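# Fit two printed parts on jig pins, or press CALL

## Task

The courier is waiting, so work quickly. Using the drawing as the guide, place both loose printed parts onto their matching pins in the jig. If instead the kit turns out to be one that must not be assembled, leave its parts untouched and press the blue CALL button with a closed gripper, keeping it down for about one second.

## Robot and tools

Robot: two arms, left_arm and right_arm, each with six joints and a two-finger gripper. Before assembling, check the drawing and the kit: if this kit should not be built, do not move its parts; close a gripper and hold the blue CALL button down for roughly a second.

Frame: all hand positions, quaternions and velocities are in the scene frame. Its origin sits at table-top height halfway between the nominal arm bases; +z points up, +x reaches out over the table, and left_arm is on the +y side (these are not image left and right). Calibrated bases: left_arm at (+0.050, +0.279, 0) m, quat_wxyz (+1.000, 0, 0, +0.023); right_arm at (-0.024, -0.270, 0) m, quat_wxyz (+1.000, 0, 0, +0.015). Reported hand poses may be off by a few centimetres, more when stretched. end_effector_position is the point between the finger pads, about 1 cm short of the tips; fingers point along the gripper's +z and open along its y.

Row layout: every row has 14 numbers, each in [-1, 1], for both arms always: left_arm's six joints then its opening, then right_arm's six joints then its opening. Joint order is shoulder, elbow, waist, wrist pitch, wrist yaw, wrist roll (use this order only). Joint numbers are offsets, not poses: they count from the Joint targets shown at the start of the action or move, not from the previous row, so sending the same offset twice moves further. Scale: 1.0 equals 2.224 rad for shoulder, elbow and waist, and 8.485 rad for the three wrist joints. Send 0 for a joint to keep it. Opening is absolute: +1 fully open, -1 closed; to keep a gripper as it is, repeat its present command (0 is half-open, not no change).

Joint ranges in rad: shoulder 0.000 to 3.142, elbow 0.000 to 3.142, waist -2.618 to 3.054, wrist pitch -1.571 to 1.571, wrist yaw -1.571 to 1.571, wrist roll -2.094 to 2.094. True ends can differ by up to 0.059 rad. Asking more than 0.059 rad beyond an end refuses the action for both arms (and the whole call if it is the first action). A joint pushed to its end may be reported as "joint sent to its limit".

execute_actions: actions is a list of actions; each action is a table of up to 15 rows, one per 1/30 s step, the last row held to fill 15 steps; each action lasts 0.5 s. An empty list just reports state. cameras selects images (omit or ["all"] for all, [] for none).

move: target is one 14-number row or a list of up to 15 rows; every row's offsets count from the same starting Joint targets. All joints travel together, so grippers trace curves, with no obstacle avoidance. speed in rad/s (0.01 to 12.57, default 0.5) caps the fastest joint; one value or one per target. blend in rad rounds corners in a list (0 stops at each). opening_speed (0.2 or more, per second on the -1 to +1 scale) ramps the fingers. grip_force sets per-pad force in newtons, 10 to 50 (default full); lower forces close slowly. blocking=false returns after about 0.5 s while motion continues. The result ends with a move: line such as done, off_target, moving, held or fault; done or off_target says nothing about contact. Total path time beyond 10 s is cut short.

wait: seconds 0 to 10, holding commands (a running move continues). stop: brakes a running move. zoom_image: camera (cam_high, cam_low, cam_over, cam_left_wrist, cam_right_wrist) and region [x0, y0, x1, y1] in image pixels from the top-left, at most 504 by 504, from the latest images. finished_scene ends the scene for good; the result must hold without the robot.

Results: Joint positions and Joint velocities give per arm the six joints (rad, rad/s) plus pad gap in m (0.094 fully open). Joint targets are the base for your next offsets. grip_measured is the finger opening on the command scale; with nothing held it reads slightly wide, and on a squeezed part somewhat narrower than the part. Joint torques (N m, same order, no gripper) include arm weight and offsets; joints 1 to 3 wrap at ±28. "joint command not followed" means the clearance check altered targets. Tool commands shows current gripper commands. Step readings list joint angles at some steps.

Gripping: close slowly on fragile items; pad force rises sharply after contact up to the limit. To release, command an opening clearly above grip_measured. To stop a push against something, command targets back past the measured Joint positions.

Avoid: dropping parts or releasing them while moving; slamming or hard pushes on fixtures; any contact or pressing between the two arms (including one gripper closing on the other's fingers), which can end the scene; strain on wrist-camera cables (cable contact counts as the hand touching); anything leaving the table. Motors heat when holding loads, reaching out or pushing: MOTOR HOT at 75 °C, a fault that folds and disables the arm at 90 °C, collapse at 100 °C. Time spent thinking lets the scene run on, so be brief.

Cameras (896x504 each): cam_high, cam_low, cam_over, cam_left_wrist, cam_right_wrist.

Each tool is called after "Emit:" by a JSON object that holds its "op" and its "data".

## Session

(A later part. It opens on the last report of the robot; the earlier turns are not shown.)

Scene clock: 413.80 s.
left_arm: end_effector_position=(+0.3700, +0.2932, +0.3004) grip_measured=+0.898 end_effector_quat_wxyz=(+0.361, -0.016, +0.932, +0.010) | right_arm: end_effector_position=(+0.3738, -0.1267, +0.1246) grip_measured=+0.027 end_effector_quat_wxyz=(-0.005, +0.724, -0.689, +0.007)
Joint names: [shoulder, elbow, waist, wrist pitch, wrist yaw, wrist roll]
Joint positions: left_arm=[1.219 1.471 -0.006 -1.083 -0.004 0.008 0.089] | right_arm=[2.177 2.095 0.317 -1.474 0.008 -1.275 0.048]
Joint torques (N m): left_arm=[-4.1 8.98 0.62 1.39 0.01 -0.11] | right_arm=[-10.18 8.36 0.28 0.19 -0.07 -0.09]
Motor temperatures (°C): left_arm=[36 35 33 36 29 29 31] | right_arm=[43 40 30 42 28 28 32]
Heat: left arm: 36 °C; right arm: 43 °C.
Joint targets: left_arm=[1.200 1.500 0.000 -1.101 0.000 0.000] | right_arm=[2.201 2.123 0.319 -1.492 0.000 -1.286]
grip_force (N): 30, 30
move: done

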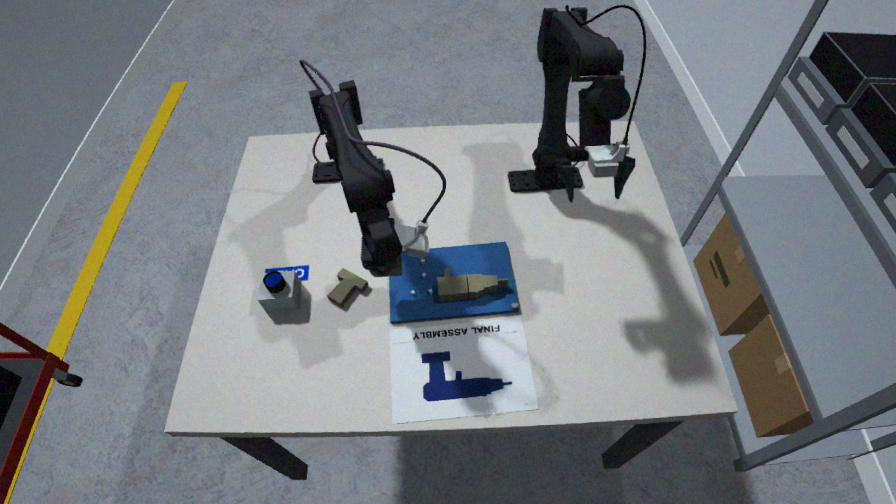

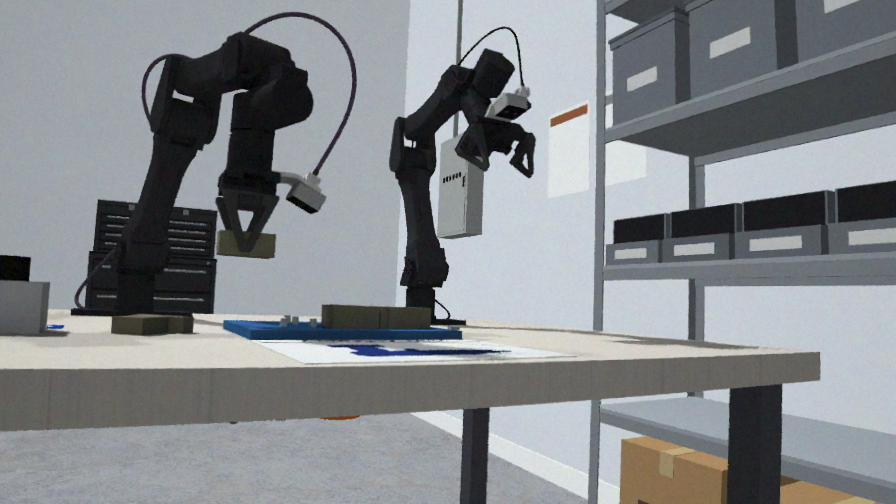

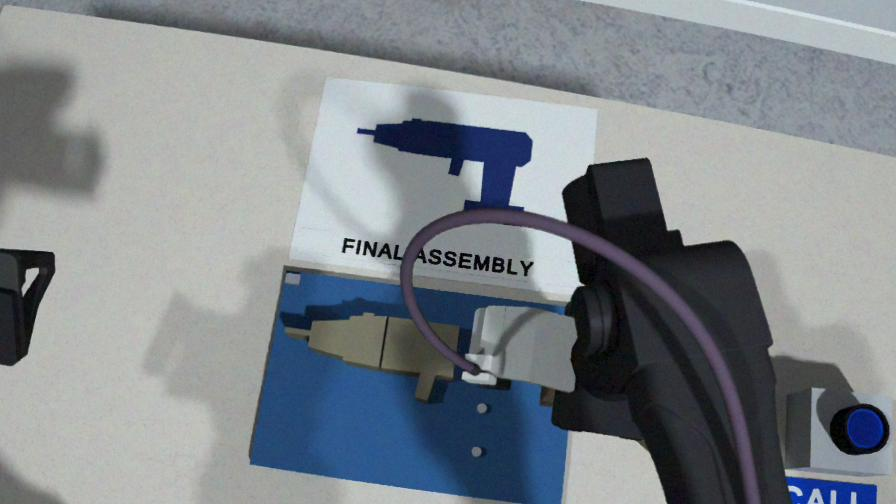

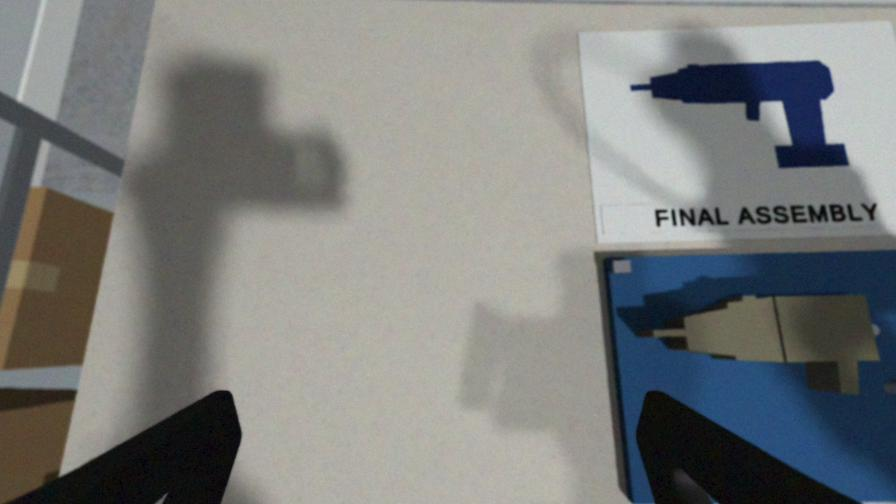

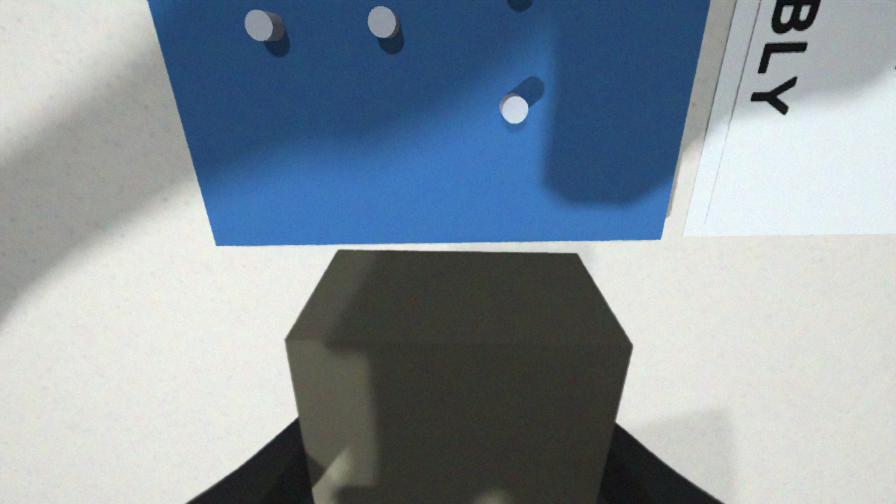

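Emit:
{"op": "move", "data": {"target": [[0,0,0,0,0,0,0.9,0.1137,0.1328,0.0601,-0.0051,0,0.0126,-0.1],[0,0,0,0,0,0,0.9,0.1008,0.0568,0.0601,0.0114,0,0.0126,-0.1]], "speed": [0.6,0.3], "blend": [0.03,0]}}

Emit:
{"op": "zoom_image", "data": {"camera": "cam_low", "region": [210, 230, 470, 360]}}

Emit:
{"op": "zoom_image", "data": {"camera": "cam_over", "region": [250, 250, 600, 504]}}

Emit:
{"op": "zoom_image", "data": {"camera": "cam_right_wrist", "region": [100, 100, 600, 504]}}

Scene clock: 449.47 s.
left_arm: end_effector_position=(+0.3700, +0.2932, +0.3004) grip_measured=+0.898 end_effector_quat_wxyz=(+0.361, -0.016, +0.932, +0.010) | right_arm: end_effector_position=(+0.3919, -0.0500, +0.0582) grip_measured=+0.027 end_effector_quat_wxyz=(+0.003, +0.742, -0.670, +0.003)
Joint names: [shoulder, elbow, waist, wrist pitch, wrist yaw, wrist roll]
Joint positions: left_arm=[1.219 1.471 -0.006 -1.083 -0.004 0.008 0.089] | right_arm=[2.43 2.261 0.457 -1.404 0.008 -1.186 0.048]
Joint torques (N m): left_arm=[-4.14 9.03 0.61 1.41 0.01 -0.09] | right_arm=[-14.42 5.15 -0.42 0.41 -0.07 0.08]
Heat: left arm: 36 °C; right arm: 41 °C.
Joint targets: left_arm=[1.200 1.500 0.000 -1.101 0.000 0.000] | right_arm=[2.425 2.250 0.453 -1.396 0.000 -1.179]
grip_force (N): 30, 30
move: done

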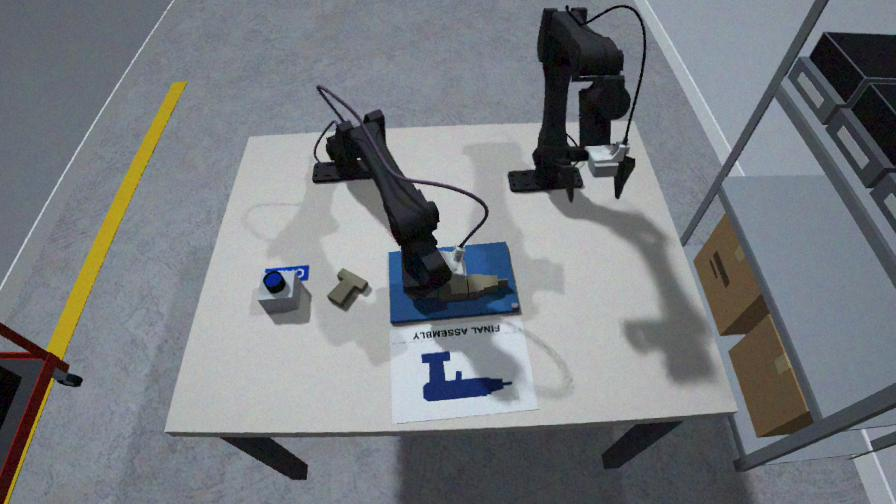

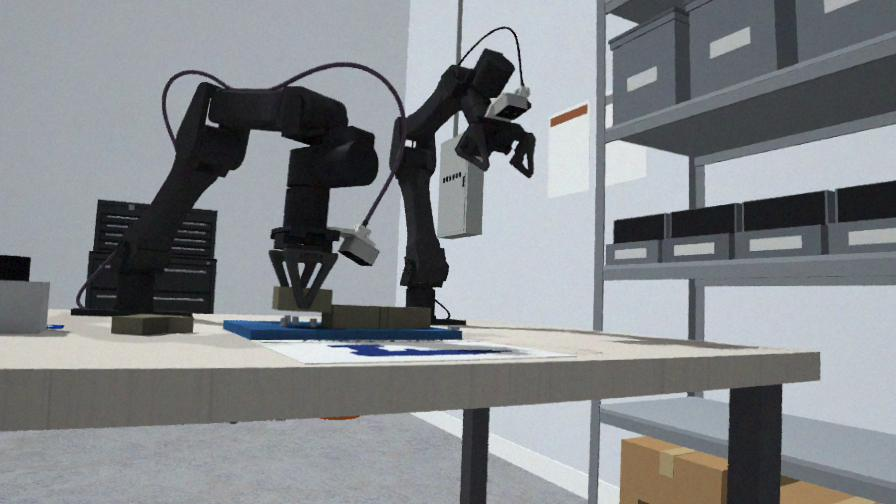

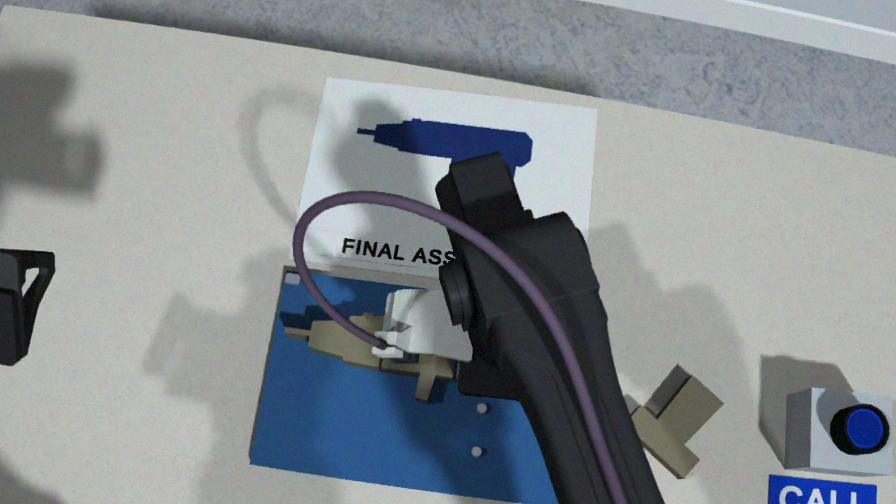

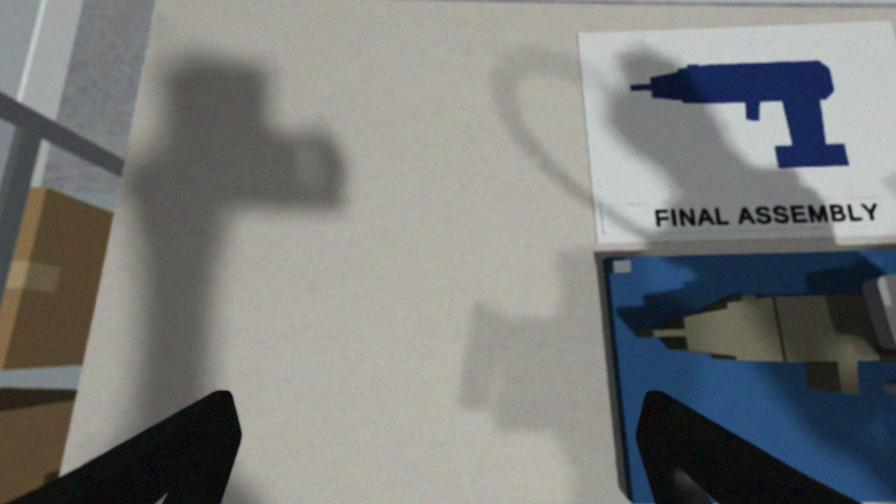

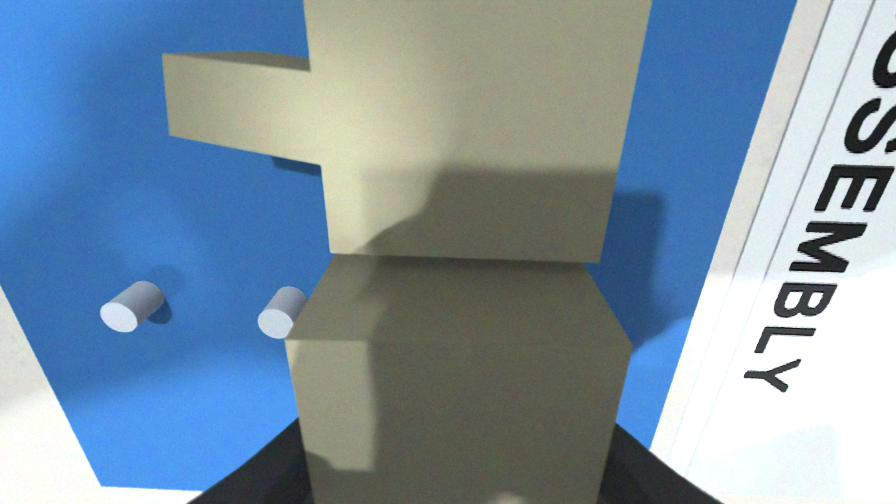

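Scaled by 1.938.

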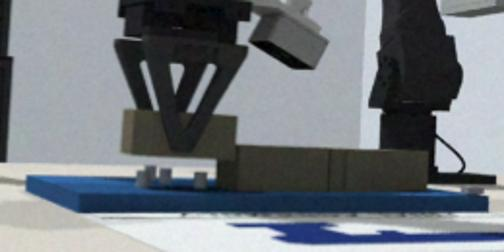

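Scaled by 1.440.

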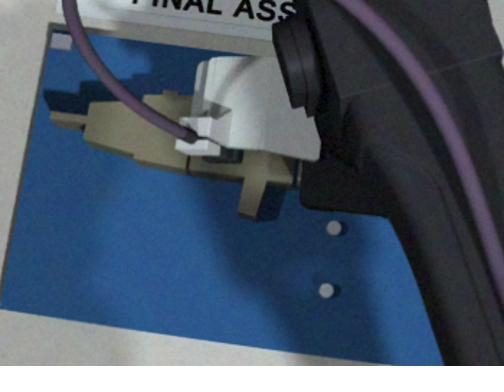

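Scaled by 1.008.

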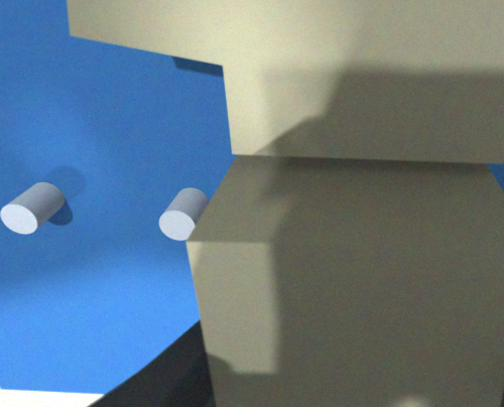

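Emit:
{"op": "move", "data": {"target": [0,0,0,0,0,0,0.9,-0.0013,-0.0341,0,0.0086,0,0.0022,-0.1], "speed": 0.12}}

Emit:
{"op": "zoom_image", "data": {"camera": "cam_low", "region": [230, 270, 450, 350]}}

Scene clock: 468.93 s.
left_arm: end_effector_position=(+0.3700, +0.2932, +0.3004) grip_measured=+0.898 end_effector_quat_wxyz=(+0.361, -0.016, +0.932, +0.010) | right_arm: end_effector_position=(+0.3905, -0.0507, +0.0459) grip_measured=+0.027 end_effector_quat_wxyz=(+0.005, +0.737, -0.676, +0.003)
Joint names: [shoulder, elbow, waist, wrist pitch, wrist yaw, wrist roll]
Joint positions: left_arm=[1.219 1.471 -0.006 -1.083 -0.004 0.008 0.089] | right_arm=[2.425 2.202 0.457 -1.356 0.008 -1.17 0.048]
Joint torques (N m): left_arm=[-4.11 8.98 0.53 1.39 0.03 -0.1] | right_arm=[-14.15 3.89 -0.4 0.66 -0.06 0.1]
Heat: left arm: 36 °C; right arm: 42 °C.
Joint targets: left_arm=[1.200 1.500 0.000 -1.101 0.000 0.000] | right_arm=[2.422 2.174 0.453 -1.323 0.000 -1.160]
grip_force (N): 30, 30
move: done

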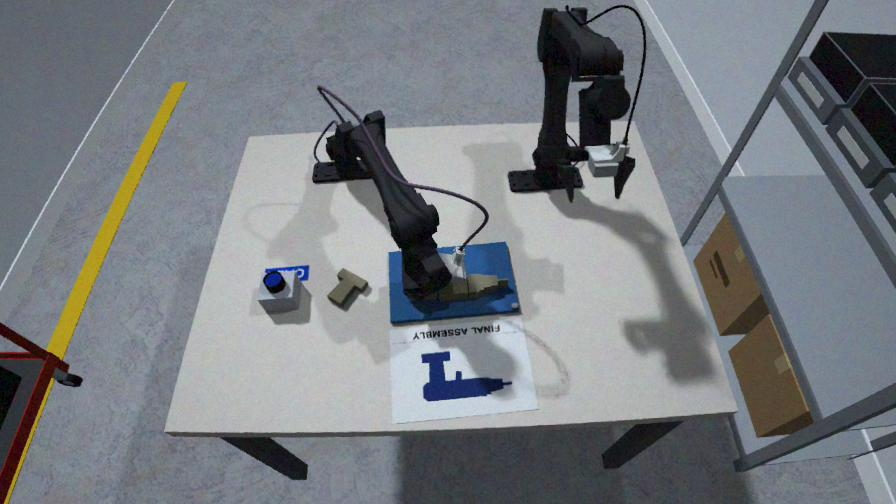

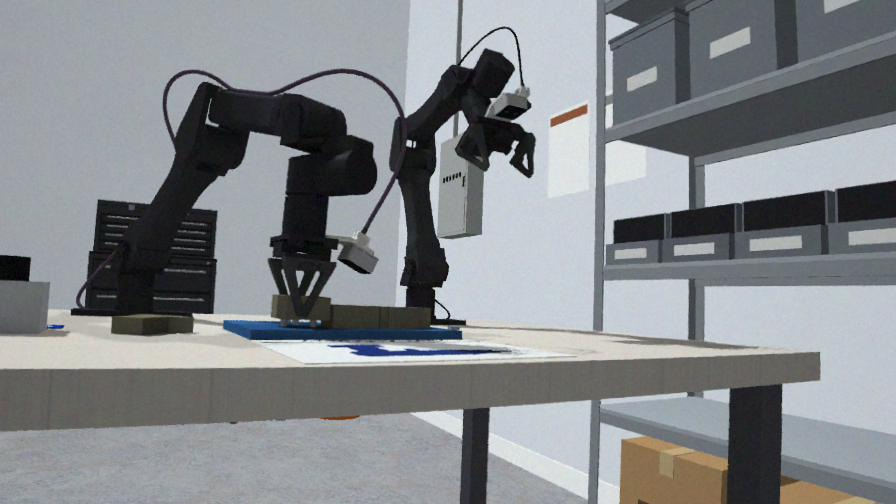

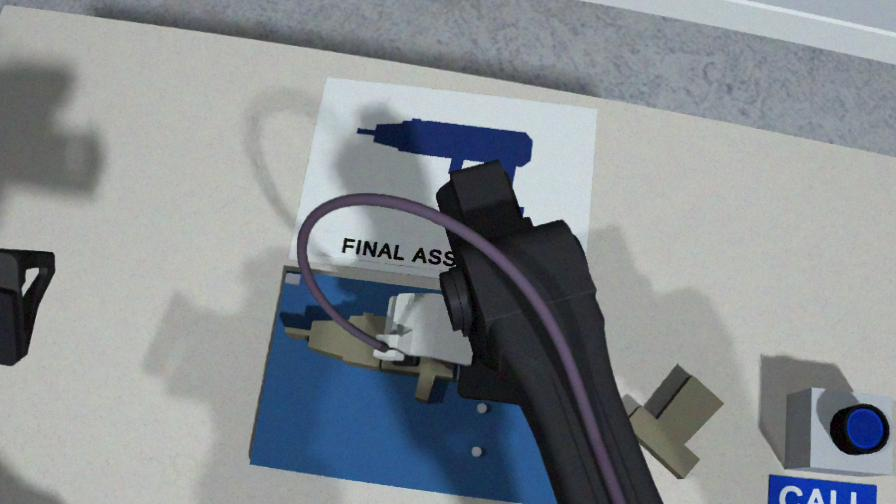

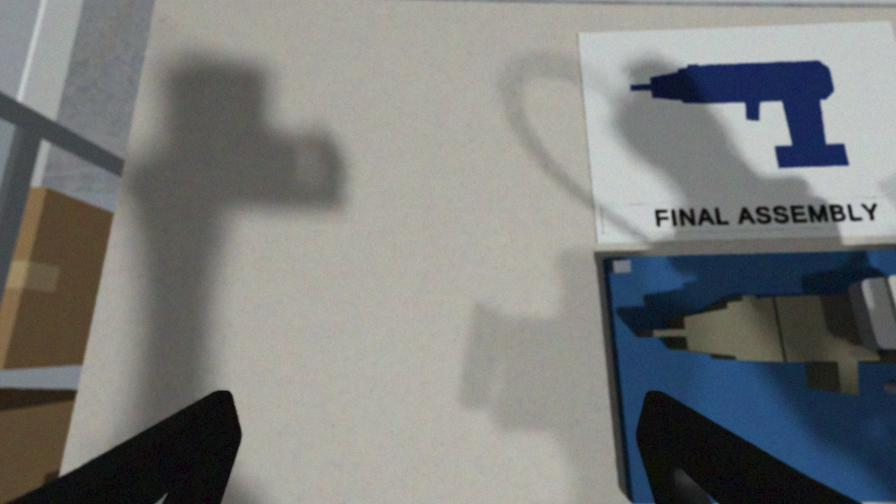

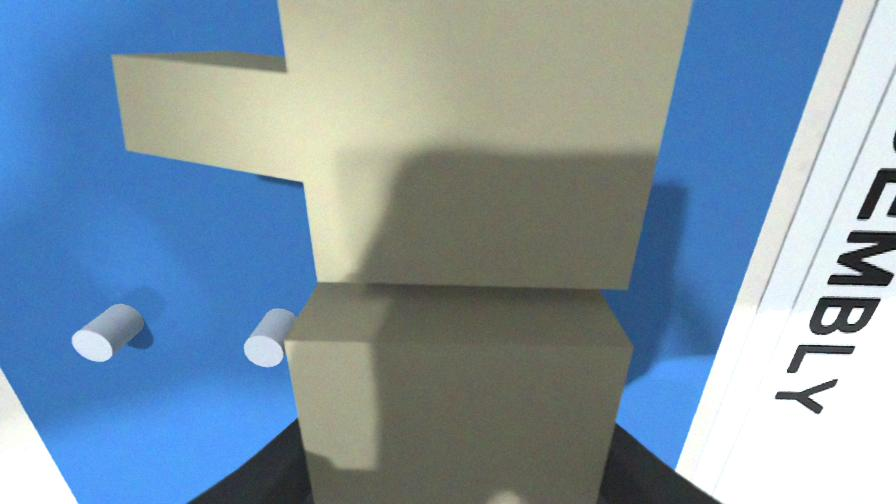

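Scaled by 2.291.

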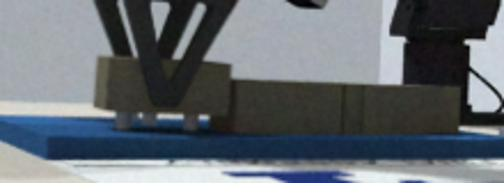

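Emit:
{"op": "move", "data": {"target": [[0,0,0,0,0,0,0.9,0.0035,0.0030,-0.0009,-0.0005,0,0.0018,-0.1],[0,0,0,0,0,0,0.9,0.0055,-0.0188,-0.0009,0.0074,0,0.0018,-0.1]], "speed": 0.12, "blend": [0.005,0]}}

Emit:
{"op": "zoom_image", "data": {"camera": "cam_low", "region": [230, 270, 450, 350]}}

Scene clock: 486.27 s.
left_arm: end_effector_position=(+0.3700, +0.2932, +0.3004) grip_measured=+0.898 end_effector_quat_wxyz=(+0.361, -0.016, +0.932, +0.010) | right_arm: end_effector_position=(+0.3932, -0.0502, +0.0355) grip_measured=+0.027 end_effector_quat_wxyz=(+0.000, +0.731, -0.683, +0.005)
Joint names: [shoulder, elbow, waist, wrist pitch, wrist yaw, wrist roll]
Joint positions: left_arm=[1.219 1.471 -0.006 -1.083 -0.004 0.008 0.089] | right_arm=[2.425 2.16 0.456 -1.304 0.009 -1.153 0.048]
Joint torques (N m): left_arm=[-4.15 9.02 0.58 1.41 0 -0.09] | right_arm=[-13.2 3.81 -0.42 0.79 -0.07 0.11]
Heat: left arm: 36 °C; right arm: 43 °C.
Joint targets: left_arm=[1.200 1.500 0.000 -1.101 0.000 0.000] | right_arm=[2.434 2.132 0.451 -1.260 0.001 -1.145]
grip_force (N): 30, 30
move: off_target (right_arm); right_arm: the wrist pitch is farthest, 0.043 rad from its target

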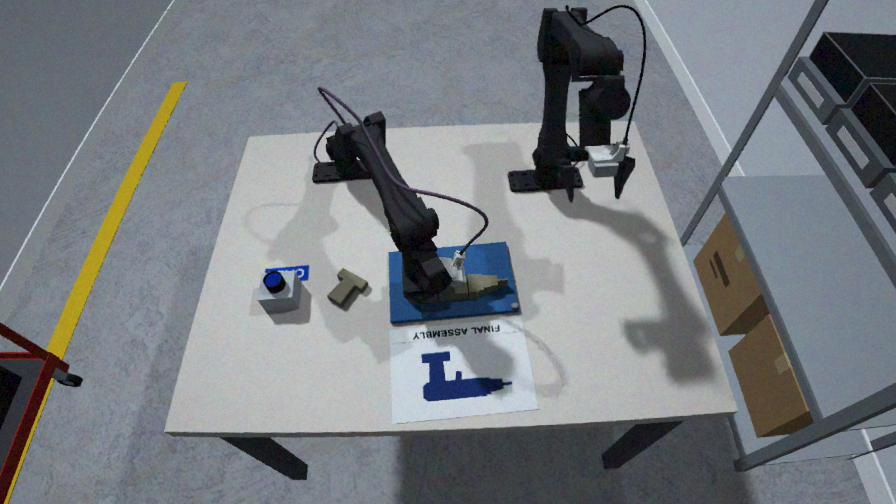

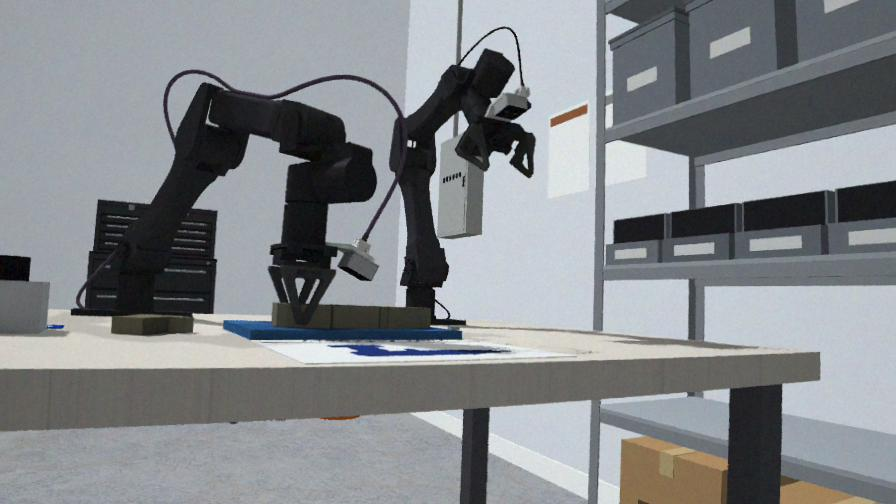

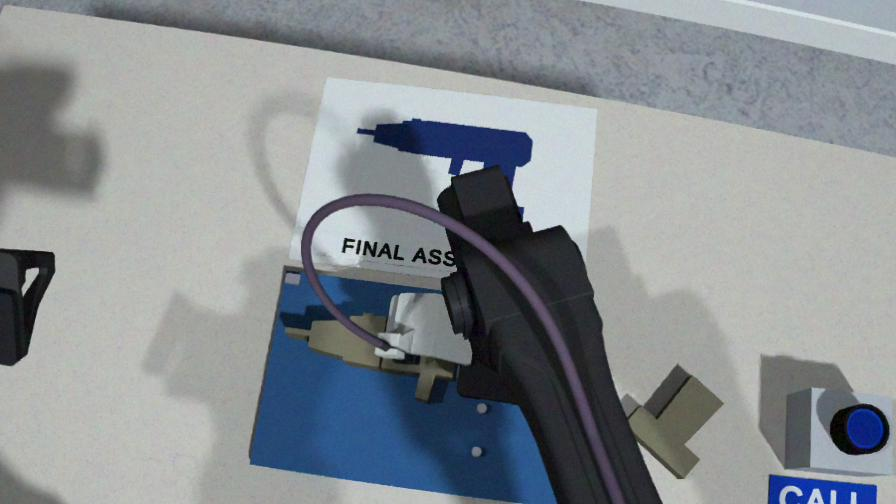

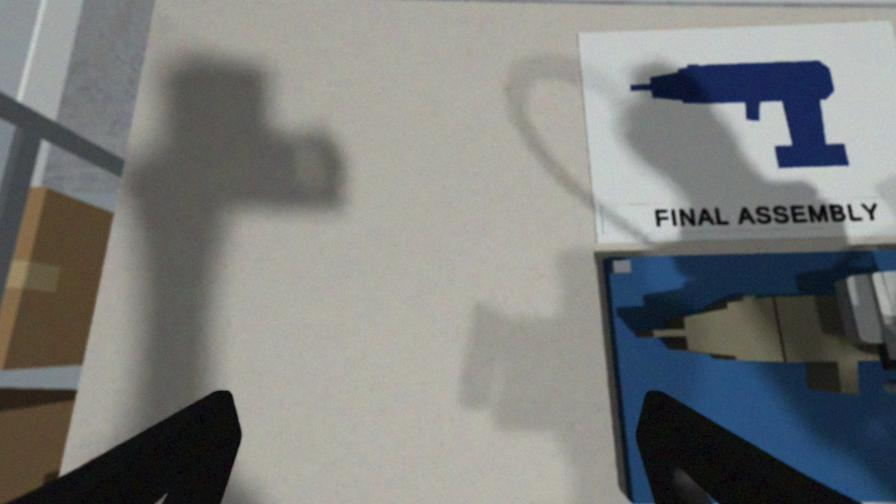

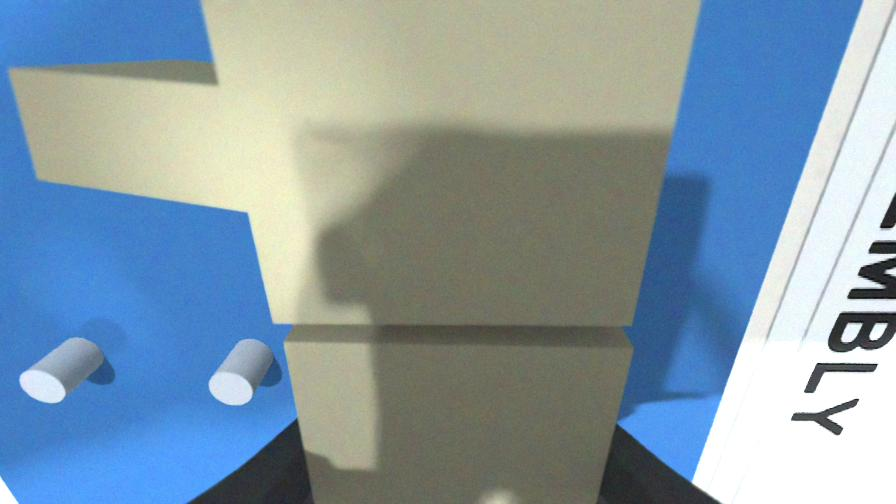

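Scaled by 2.291.

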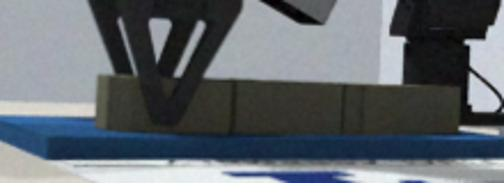

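Emit:
{"op": "move", "data": {"target": [[0,0,0,0,0,0,0.9,0.0012,-0.0085,0,0.0024,0,0,-0.1],[0,0,0,0,0,0,0.9,0.0012,-0.0085,0,0.0024,0,0,0.14]], "speed": 0.1, "opening_speed": 0.5}}

Emit:
{"op": "zoom_image", "data": {"camera": "cam_low", "region": [230, 270, 450, 350]}}

Scene clock: 496.13 s.
left_arm: end_effector_position=(+0.3700, +0.2932, +0.3004) grip_measured=+0.898 end_effector_quat_wxyz=(+0.361, -0.016, +0.932, +0.010) | right_arm: end_effector_position=(+0.3966, -0.0485, +0.0317) grip_measured=+0.139 end_effector_quat_wxyz=(-0.009, +0.730, -0.684, +0.008)
Joint names: [shoulder, elbow, waist, wrist pitch, wrist yaw, wrist roll]
Joint positions: left_arm=[1.219 1.471 -0.006 -1.083 -0.004 0.008 0.089] | right_arm=[2.418 2.134 0.456 -1.263 0.009 -1.151 0.053]
Joint torques (N m): left_arm=[-4.12 9.05 0.61 1.41 0.01 -0.09] | right_arm=[-12.46 4.41 -0.44 0.62 -0.07 0.09]
Heat: left arm: 36 °C; right arm: 43 °C.
Joint targets: left_arm=[1.200 1.500 0.000 -1.101 0.000 0.000] | right_arm=[2.437 2.113 0.451 -1.240 0.000 -1.145]
grip_force (N): 30, 30
move: done; target 2's new numbers were sent with right_arm's wrist pitch 0.052 rad from that target

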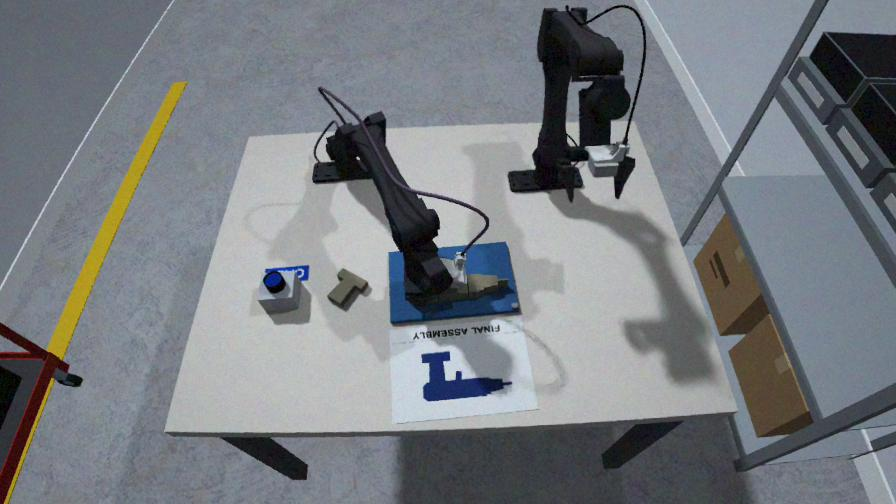

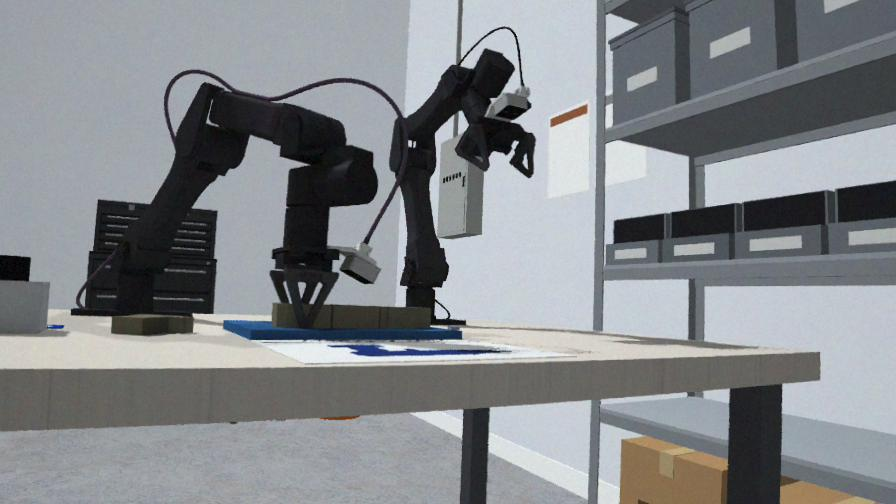

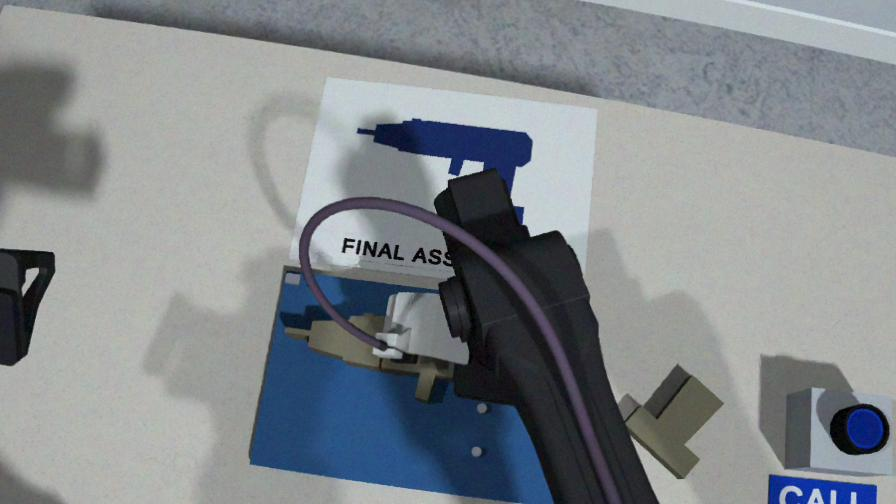

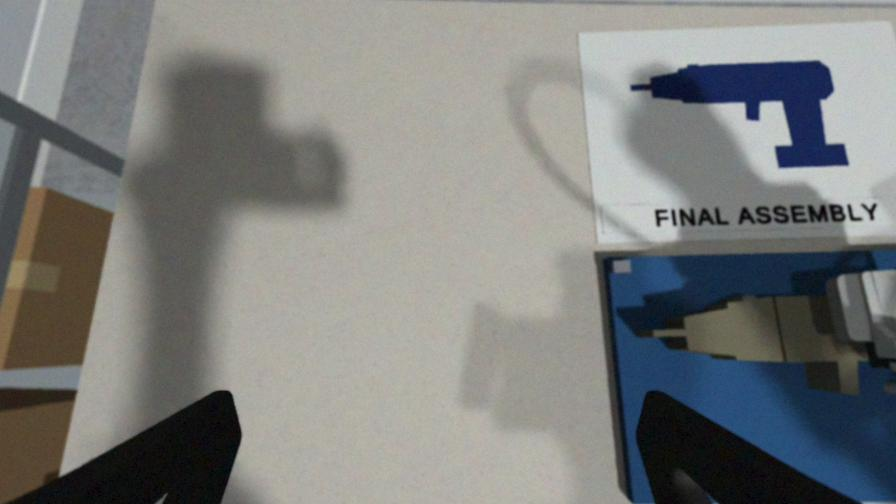

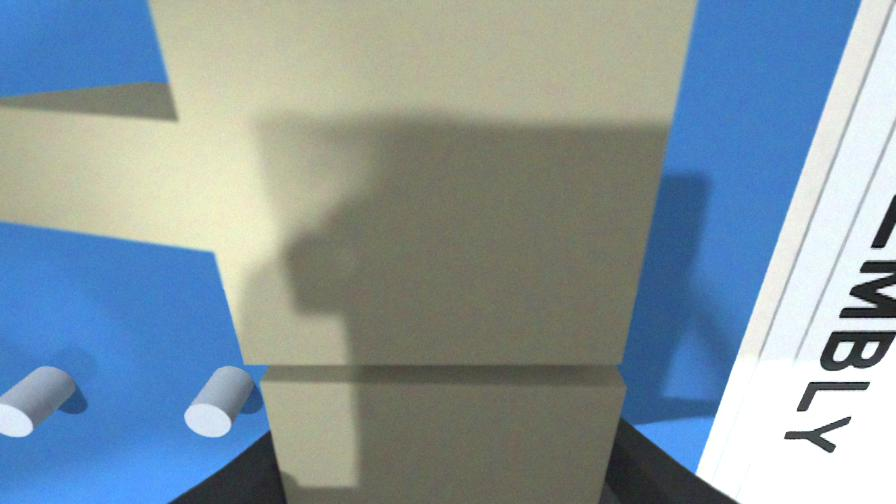

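Scaled by 2.291.

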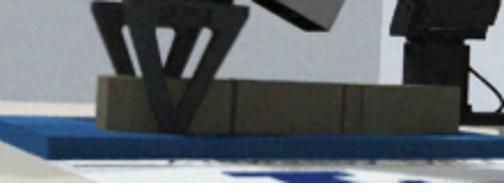

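Emit:
{"op": "move", "data": {"target": [[0,0,0,0,0,0,0.9,0.0043,0.1042,0,-0.0270,0,0,0.14],[0,0,0,0,0,0,0.9,-0.1646,-0.1223,-0.1853,-0.0117,0,0.2114,0.14],[0,0,0,0,0,0,0.9,-0.1646,-0.1223,-0.1853,-0.0117,0,0.2114,0.8],[0,0,0,0,0,0,0.9,-0.1349,-0.2275,-0.1785,0.0233,0,0.2112,0.8],[0,0,0,0,0,0,0.9,-0.1349,-0.2275,-0.1785,0.0233,0,0.2112,-0.3]], "speed": [0.3,1.2,0.5,0.5,0.5], "blend": [0.03,0,0,0,0], "opening_speed": 2}}

Scene clock: 515.03 s.
left_arm: end_effector_position=(+0.3700, +0.2932, +0.3004) grip_measured=+0.898 end_effector_quat_wxyz=(+0.361, -0.016, +0.932, +0.010) | right_arm: end_effector_position=(+0.3802, -0.2381, +0.0291) grip_measured=-0.220 end_effector_quat_wxyz=(+0.010, +0.277, +0.961, +0.001)
Joint names: [shoulder, elbow, waist, wrist pitch, wrist yaw, wrist roll]
Joint positions: left_arm=[1.219 1.471 -0.006 -1.083 -0.004 0.008 0.089] | right_arm=[2.117 1.619 0.048 -1.053 0.005 0.639 0.037]
Joint torques (N m): left_arm=[-4.16 9.06 0.59 1.41 0 -0.1] | right_arm=[-9.87 4.98 0.53 0.47 -0.03 0.1]
Heat: left arm: 36 °C; right arm: 45 °C.
Joint targets: left_arm=[1.200 1.500 0.000 -1.101 0.000 0.000] | right_arm=[2.137 1.607 0.054 -1.042 0.000 0.647]
grip_force (N): 30, 30
move: done

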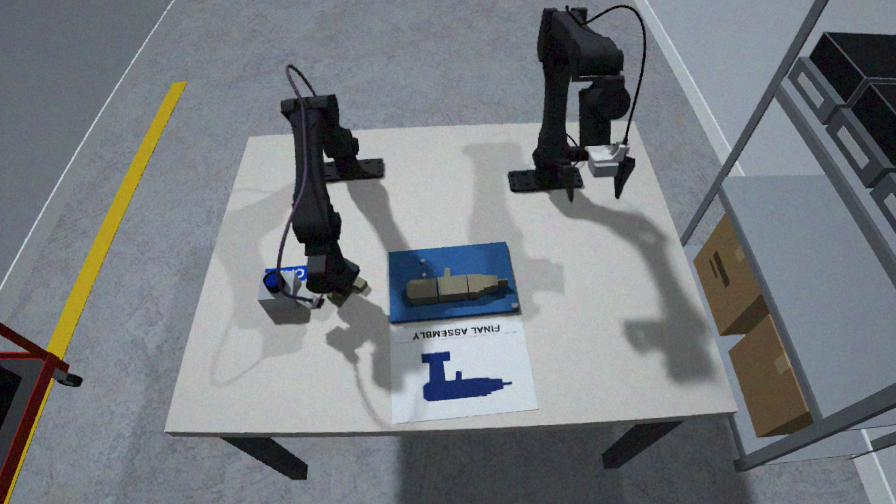

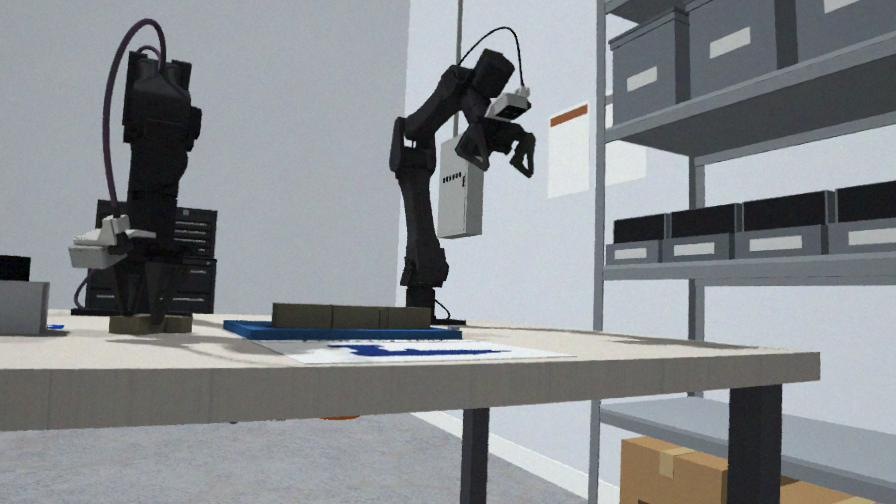

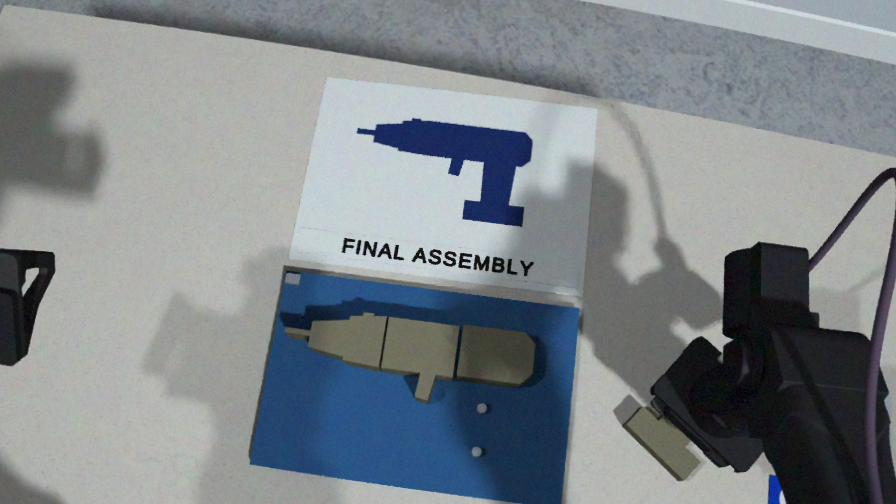

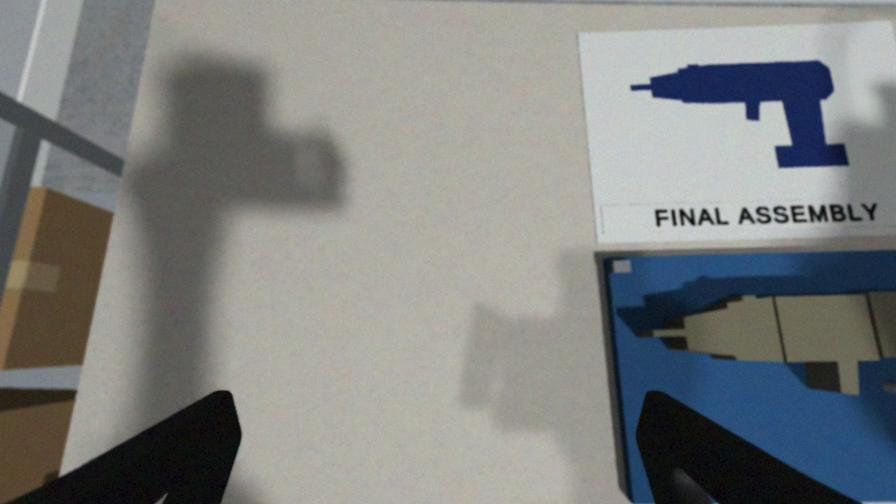

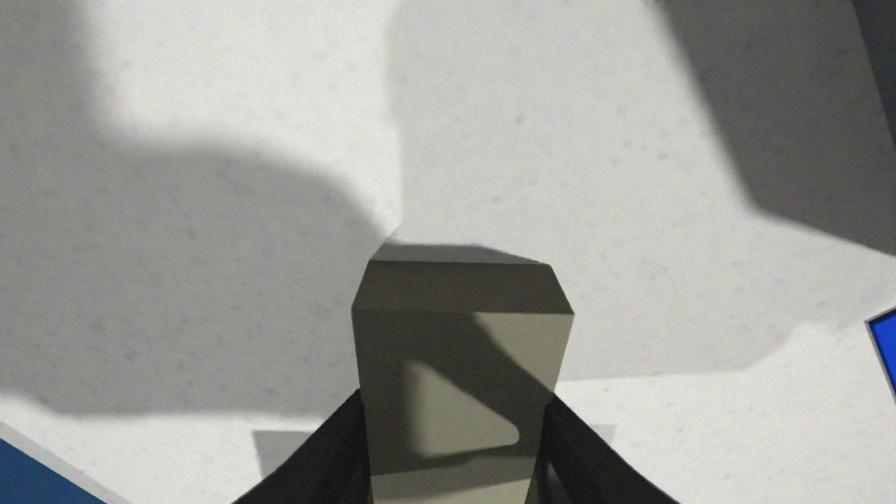

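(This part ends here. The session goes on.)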